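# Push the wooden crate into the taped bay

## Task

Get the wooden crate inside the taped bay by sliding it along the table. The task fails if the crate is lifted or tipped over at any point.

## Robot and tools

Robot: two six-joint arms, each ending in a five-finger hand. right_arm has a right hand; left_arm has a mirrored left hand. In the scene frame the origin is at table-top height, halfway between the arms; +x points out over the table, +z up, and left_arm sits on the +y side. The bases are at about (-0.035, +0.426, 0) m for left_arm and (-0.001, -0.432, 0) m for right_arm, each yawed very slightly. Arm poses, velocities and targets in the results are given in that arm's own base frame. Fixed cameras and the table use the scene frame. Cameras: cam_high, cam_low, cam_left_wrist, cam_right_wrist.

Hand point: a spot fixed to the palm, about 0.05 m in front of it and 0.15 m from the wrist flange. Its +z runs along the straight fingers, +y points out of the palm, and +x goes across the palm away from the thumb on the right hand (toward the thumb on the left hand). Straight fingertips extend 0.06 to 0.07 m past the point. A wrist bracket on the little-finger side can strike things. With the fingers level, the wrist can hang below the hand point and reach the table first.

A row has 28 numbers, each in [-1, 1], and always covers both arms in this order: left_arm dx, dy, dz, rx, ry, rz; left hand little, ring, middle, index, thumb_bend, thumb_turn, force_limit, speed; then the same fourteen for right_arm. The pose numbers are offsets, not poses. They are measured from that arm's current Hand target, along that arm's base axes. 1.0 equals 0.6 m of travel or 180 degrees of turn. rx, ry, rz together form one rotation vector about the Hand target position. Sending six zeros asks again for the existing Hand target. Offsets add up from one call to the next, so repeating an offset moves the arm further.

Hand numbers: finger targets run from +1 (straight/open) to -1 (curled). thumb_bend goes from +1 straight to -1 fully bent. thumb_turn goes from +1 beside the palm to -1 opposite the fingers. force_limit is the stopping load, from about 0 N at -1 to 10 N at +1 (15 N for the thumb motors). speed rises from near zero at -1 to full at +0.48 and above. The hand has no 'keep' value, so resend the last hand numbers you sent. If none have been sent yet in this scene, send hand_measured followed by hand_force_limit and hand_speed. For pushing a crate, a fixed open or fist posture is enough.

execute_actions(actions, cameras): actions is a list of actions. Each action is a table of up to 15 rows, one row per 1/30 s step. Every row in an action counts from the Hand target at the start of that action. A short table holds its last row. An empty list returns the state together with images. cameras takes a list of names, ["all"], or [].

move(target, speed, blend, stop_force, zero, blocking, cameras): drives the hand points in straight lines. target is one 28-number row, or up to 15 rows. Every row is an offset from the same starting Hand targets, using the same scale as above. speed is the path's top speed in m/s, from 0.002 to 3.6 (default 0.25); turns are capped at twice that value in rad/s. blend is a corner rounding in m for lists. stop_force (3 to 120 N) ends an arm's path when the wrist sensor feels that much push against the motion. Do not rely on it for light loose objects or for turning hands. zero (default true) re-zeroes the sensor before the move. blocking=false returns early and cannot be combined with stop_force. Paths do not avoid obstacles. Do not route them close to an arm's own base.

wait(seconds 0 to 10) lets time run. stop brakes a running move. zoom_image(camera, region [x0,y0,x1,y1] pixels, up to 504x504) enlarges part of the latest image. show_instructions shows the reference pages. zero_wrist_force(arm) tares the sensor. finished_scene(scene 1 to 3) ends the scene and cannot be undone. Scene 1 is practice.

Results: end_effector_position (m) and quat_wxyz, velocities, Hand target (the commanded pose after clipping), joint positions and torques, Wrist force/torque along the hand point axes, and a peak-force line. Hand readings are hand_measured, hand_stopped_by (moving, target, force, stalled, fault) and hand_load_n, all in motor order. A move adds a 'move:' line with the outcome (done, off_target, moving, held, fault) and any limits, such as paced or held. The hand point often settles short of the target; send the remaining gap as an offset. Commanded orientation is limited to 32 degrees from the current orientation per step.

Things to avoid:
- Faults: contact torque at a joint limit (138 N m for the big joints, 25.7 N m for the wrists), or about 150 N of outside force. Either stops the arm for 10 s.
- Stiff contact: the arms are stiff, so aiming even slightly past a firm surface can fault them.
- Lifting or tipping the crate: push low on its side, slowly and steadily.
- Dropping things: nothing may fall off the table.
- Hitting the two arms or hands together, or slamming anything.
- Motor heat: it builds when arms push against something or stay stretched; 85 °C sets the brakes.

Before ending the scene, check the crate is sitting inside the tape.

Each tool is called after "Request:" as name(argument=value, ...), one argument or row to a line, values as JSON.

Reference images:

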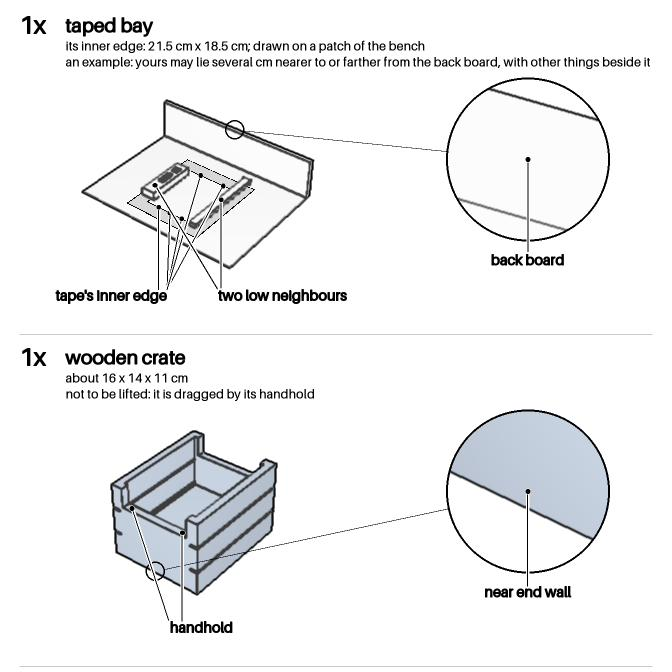

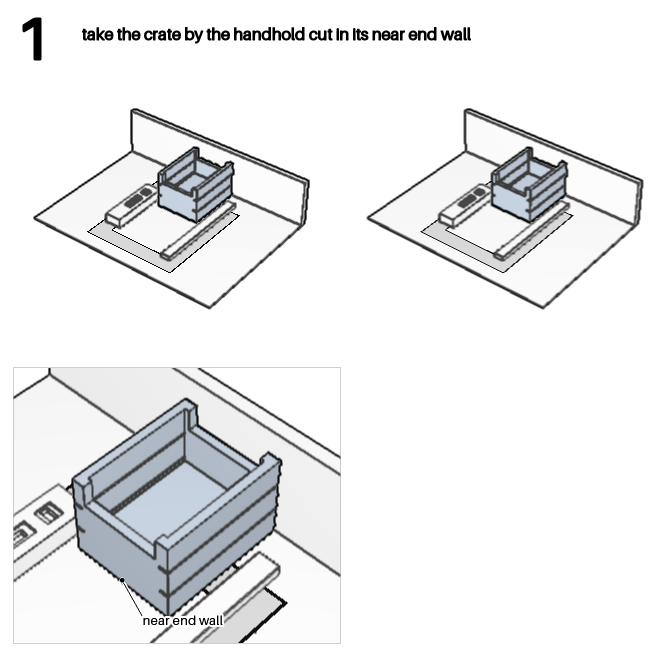

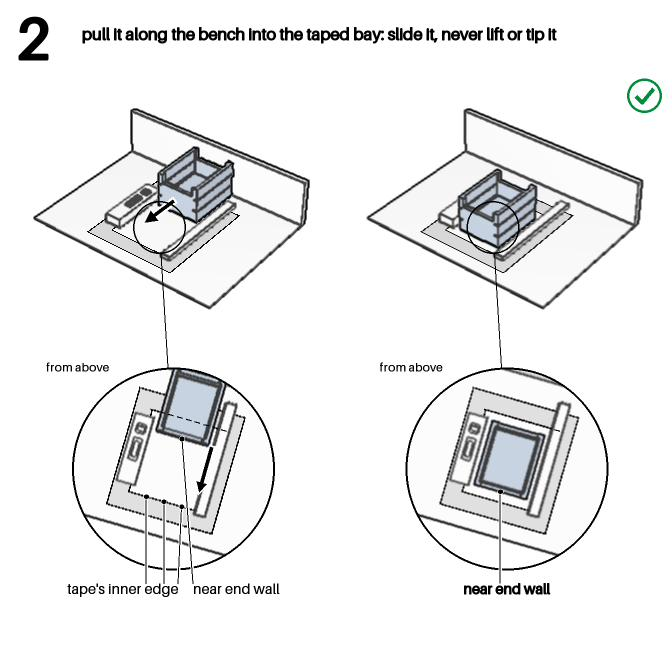

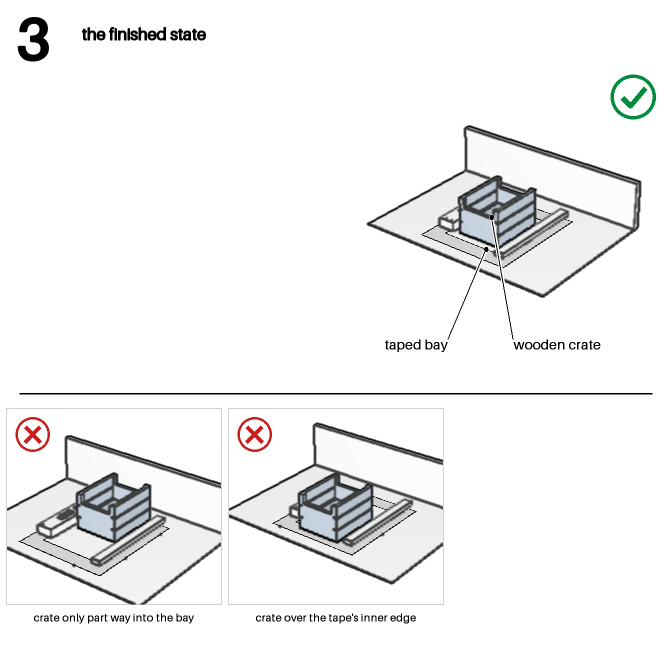

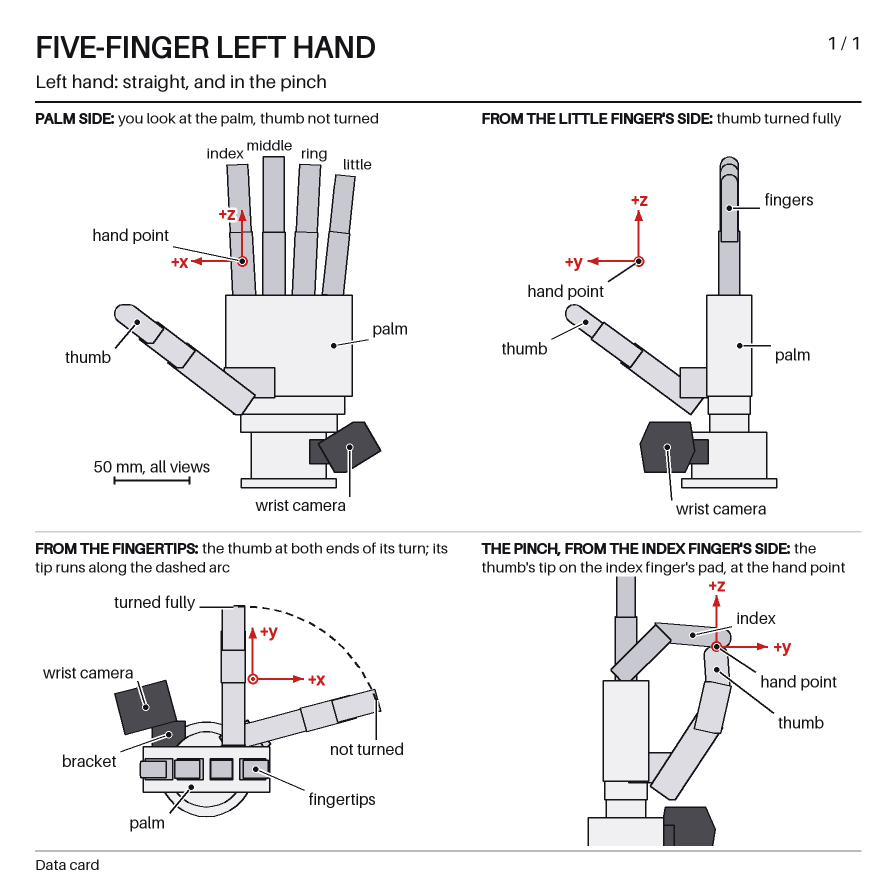

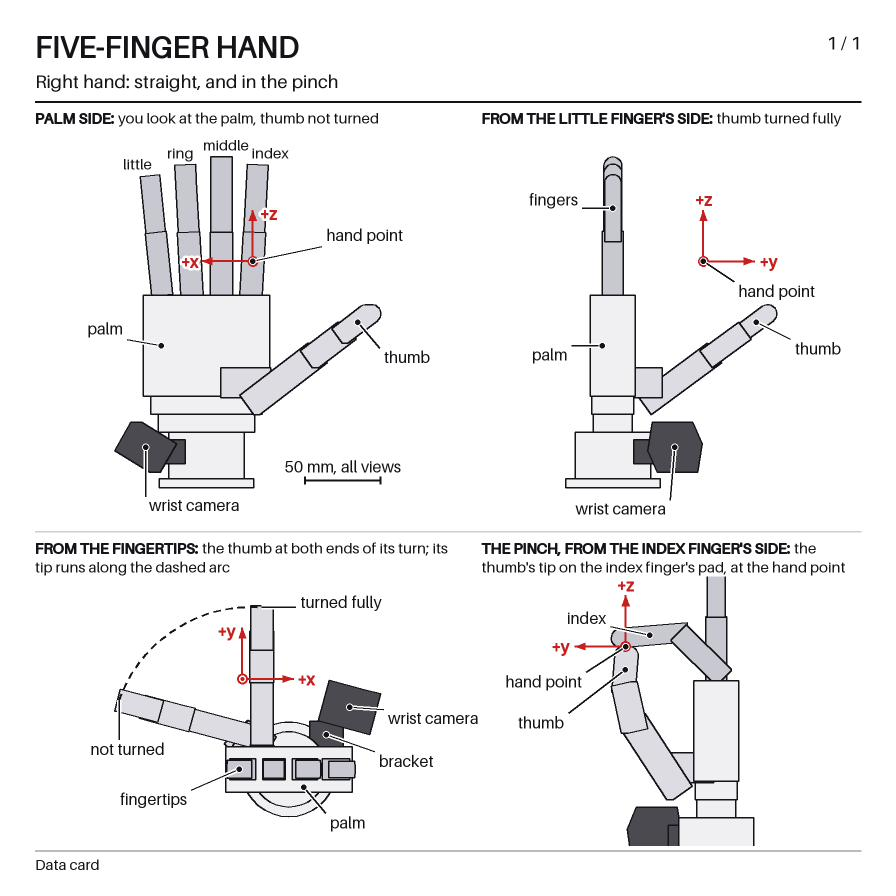

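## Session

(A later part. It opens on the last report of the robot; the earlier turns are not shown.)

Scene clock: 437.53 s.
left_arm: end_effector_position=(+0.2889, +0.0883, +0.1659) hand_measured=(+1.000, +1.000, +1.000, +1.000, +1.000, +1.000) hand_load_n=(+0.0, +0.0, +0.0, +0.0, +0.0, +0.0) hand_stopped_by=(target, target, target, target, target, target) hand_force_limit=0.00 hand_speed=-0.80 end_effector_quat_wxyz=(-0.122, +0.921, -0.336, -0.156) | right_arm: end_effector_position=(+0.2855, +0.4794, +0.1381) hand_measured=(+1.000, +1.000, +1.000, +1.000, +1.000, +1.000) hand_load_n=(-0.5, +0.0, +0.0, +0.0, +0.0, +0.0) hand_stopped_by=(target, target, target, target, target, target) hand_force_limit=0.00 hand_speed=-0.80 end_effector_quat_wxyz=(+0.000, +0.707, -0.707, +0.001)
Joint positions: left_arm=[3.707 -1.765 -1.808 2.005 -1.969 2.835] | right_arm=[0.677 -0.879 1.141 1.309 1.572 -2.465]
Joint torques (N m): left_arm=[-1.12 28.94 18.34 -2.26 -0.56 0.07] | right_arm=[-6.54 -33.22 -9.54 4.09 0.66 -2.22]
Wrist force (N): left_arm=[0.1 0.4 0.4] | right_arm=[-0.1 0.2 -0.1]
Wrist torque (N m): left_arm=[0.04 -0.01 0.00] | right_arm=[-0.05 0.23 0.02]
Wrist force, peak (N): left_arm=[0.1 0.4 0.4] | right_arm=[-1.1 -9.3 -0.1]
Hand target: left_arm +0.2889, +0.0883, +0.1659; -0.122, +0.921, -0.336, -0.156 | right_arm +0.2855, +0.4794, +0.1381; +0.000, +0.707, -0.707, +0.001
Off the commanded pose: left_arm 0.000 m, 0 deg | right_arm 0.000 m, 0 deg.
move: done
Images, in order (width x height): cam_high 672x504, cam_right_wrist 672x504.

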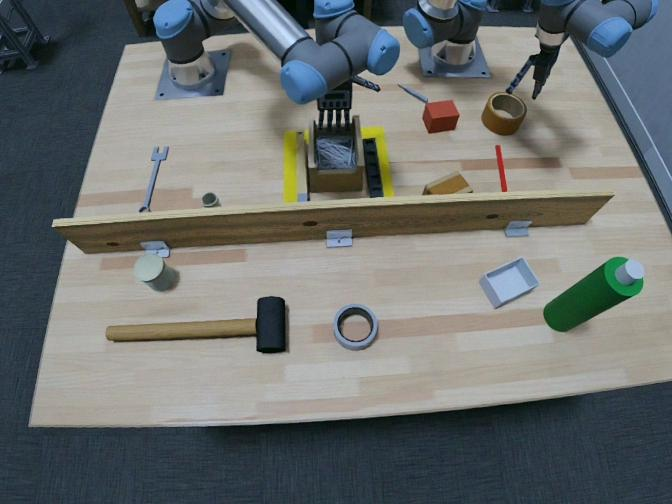

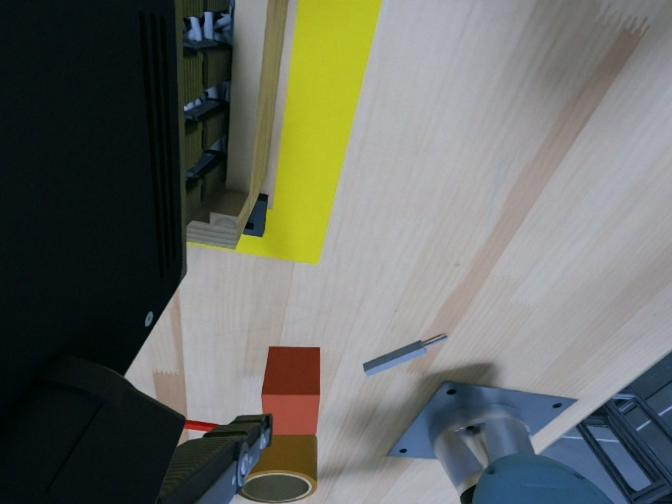

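Request:
zoom_image(
  camera="cam_right_wrist",
  region=[200, 0, 400, 150],
)

Request:
zoom_image(
  camera="cam_right_wrist",
  region=[180, 140, 360, 275],
)

Scaled by 2.520 from the camera's 672x504 image, which has a finer 960x720 frame.

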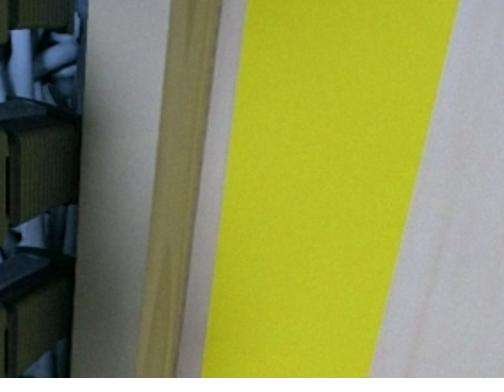

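Scaled by 2.800 from the camera's 672x504 image, which has a finer 960x720 frame.

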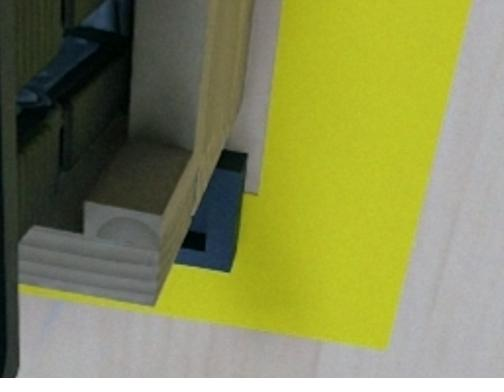

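Request:
move(
  target=[
    [0,0,0,0,0,0,1,1,1,1,1,1,0,-0.8,0.025,0,0,0,0,0,1,1,1,1,1,1,0,-0.8],
    [0,0,0,0,0,0,1,1,1,1,1,1,0,-0.8,0.025,0,0.2,0,0,0,1,1,1,1,1,1,0,-0.8],
    [0,0,0,0,0,0,1,1,1,1,1,1,0,-0.8,0.0,-0.2633,0.31,0,0,0,1,1,1,1,1,1,0,-0.8],
  ],
  speed=0.2,
  blend=[0.003,0.02,0],
  cameras=["cam_high","cam_right_wrist"],
)

Request:
zoom_image(
  camera="cam_high",
  region=[280, 100, 400, 220],
)

Request:
zoom_image(
  camera="cam_right_wrist",
  region=[180, 60, 440, 300],
)

Scene clock: 515.67 s.
left_arm: end_effector_position=(+0.2889, +0.0883, +0.1659) hand_measured=(+1.000, +1.000, +1.000, +1.000, +1.000, +1.000) hand_load_n=(+0.0, +0.0, +0.0, +0.0, +0.0, +0.0) hand_stopped_by=(target, target, target, target, target, target) hand_force_limit=0.00 hand_speed=-0.80 end_effector_quat_wxyz=(-0.122, +0.921, -0.336, -0.156) | right_arm: end_effector_position=(+0.2855, +0.3215, +0.3241) hand_measured=(+1.000, +1.000, +1.000, +1.000, +1.000, +1.000) hand_load_n=(+0.0, +0.0, +0.0, +0.0, +0.0, +0.0) hand_stopped_by=(target, target, target, target, target, target) hand_force_limit=0.00 hand_speed=-0.80 end_effector_quat_wxyz=(+0.000, +0.707, -0.707, +0.001)
Joint positions: left_arm=[3.707 -1.765 -1.808 2.005 -1.969 2.835] | right_arm=[0.4 -1.238 1.211 1.596 1.572 -2.742]
Joint torques (N m): left_arm=[-0.4 28.49 17.77 -2.61 -0.77 -0.05] | right_arm=[-5.75 -38.34 -10.88 0.56 0.26 -1.71]
Wrist force (N): left_arm=[0.0 0.1 0.2] | right_arm=[0.0 0.1 0.0]
Wrist torque (N m): left_arm=[0.00 0.01 0.00] | right_arm=[-0.06 0.22 -0.06]
Wrist force, peak (N): left_arm=[-0.1 0.2 0.6] | right_arm=[1.5 0.3 -1.0]
Hand target: left_arm +0.2889, +0.0883, +0.1659; -0.122, +0.921, -0.336, -0.156 | right_arm +0.2855, +0.3214, +0.3241; +0.000, +0.707, -0.707, +0.001
Off the commanded pose: left_arm 0.000 m, 0 deg | right_arm 0.000 m, 0 deg.
move: done
Images, in order (width x height): cam_high 672x504, cam_right_wrist 672x504.

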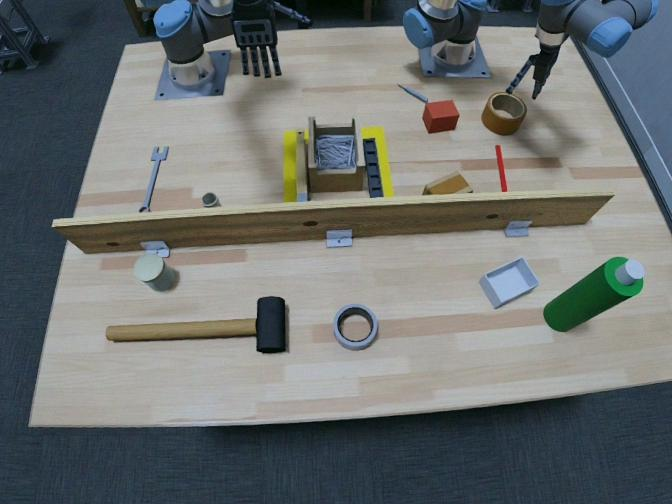

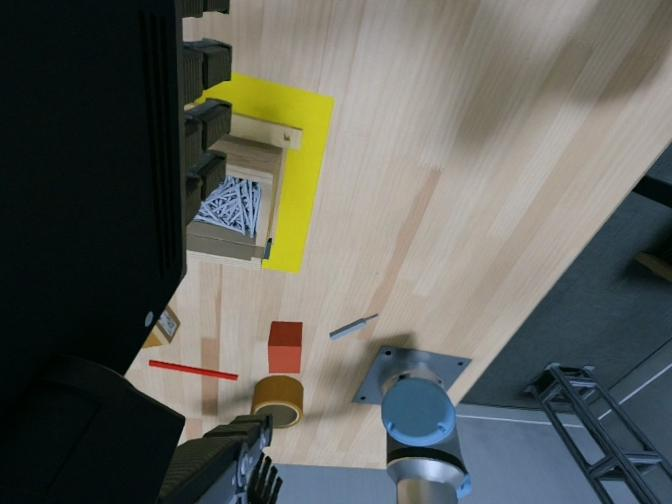

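Scaled by 4.200 from the camera's 672x504 image, which has a finer 960x720 frame.

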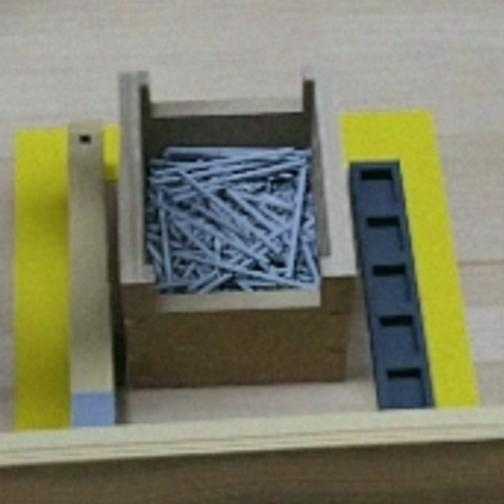

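Scaled by 1.938 from the camera's 672x504 image, which has a finer 960x720 frame.

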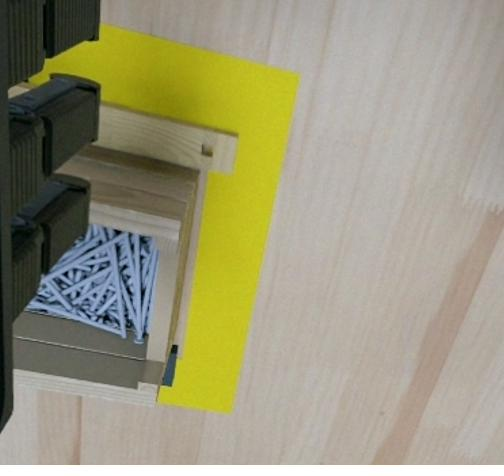

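Request:
finished_scene(
  scene=1,
)

The scene is finished: the task was done.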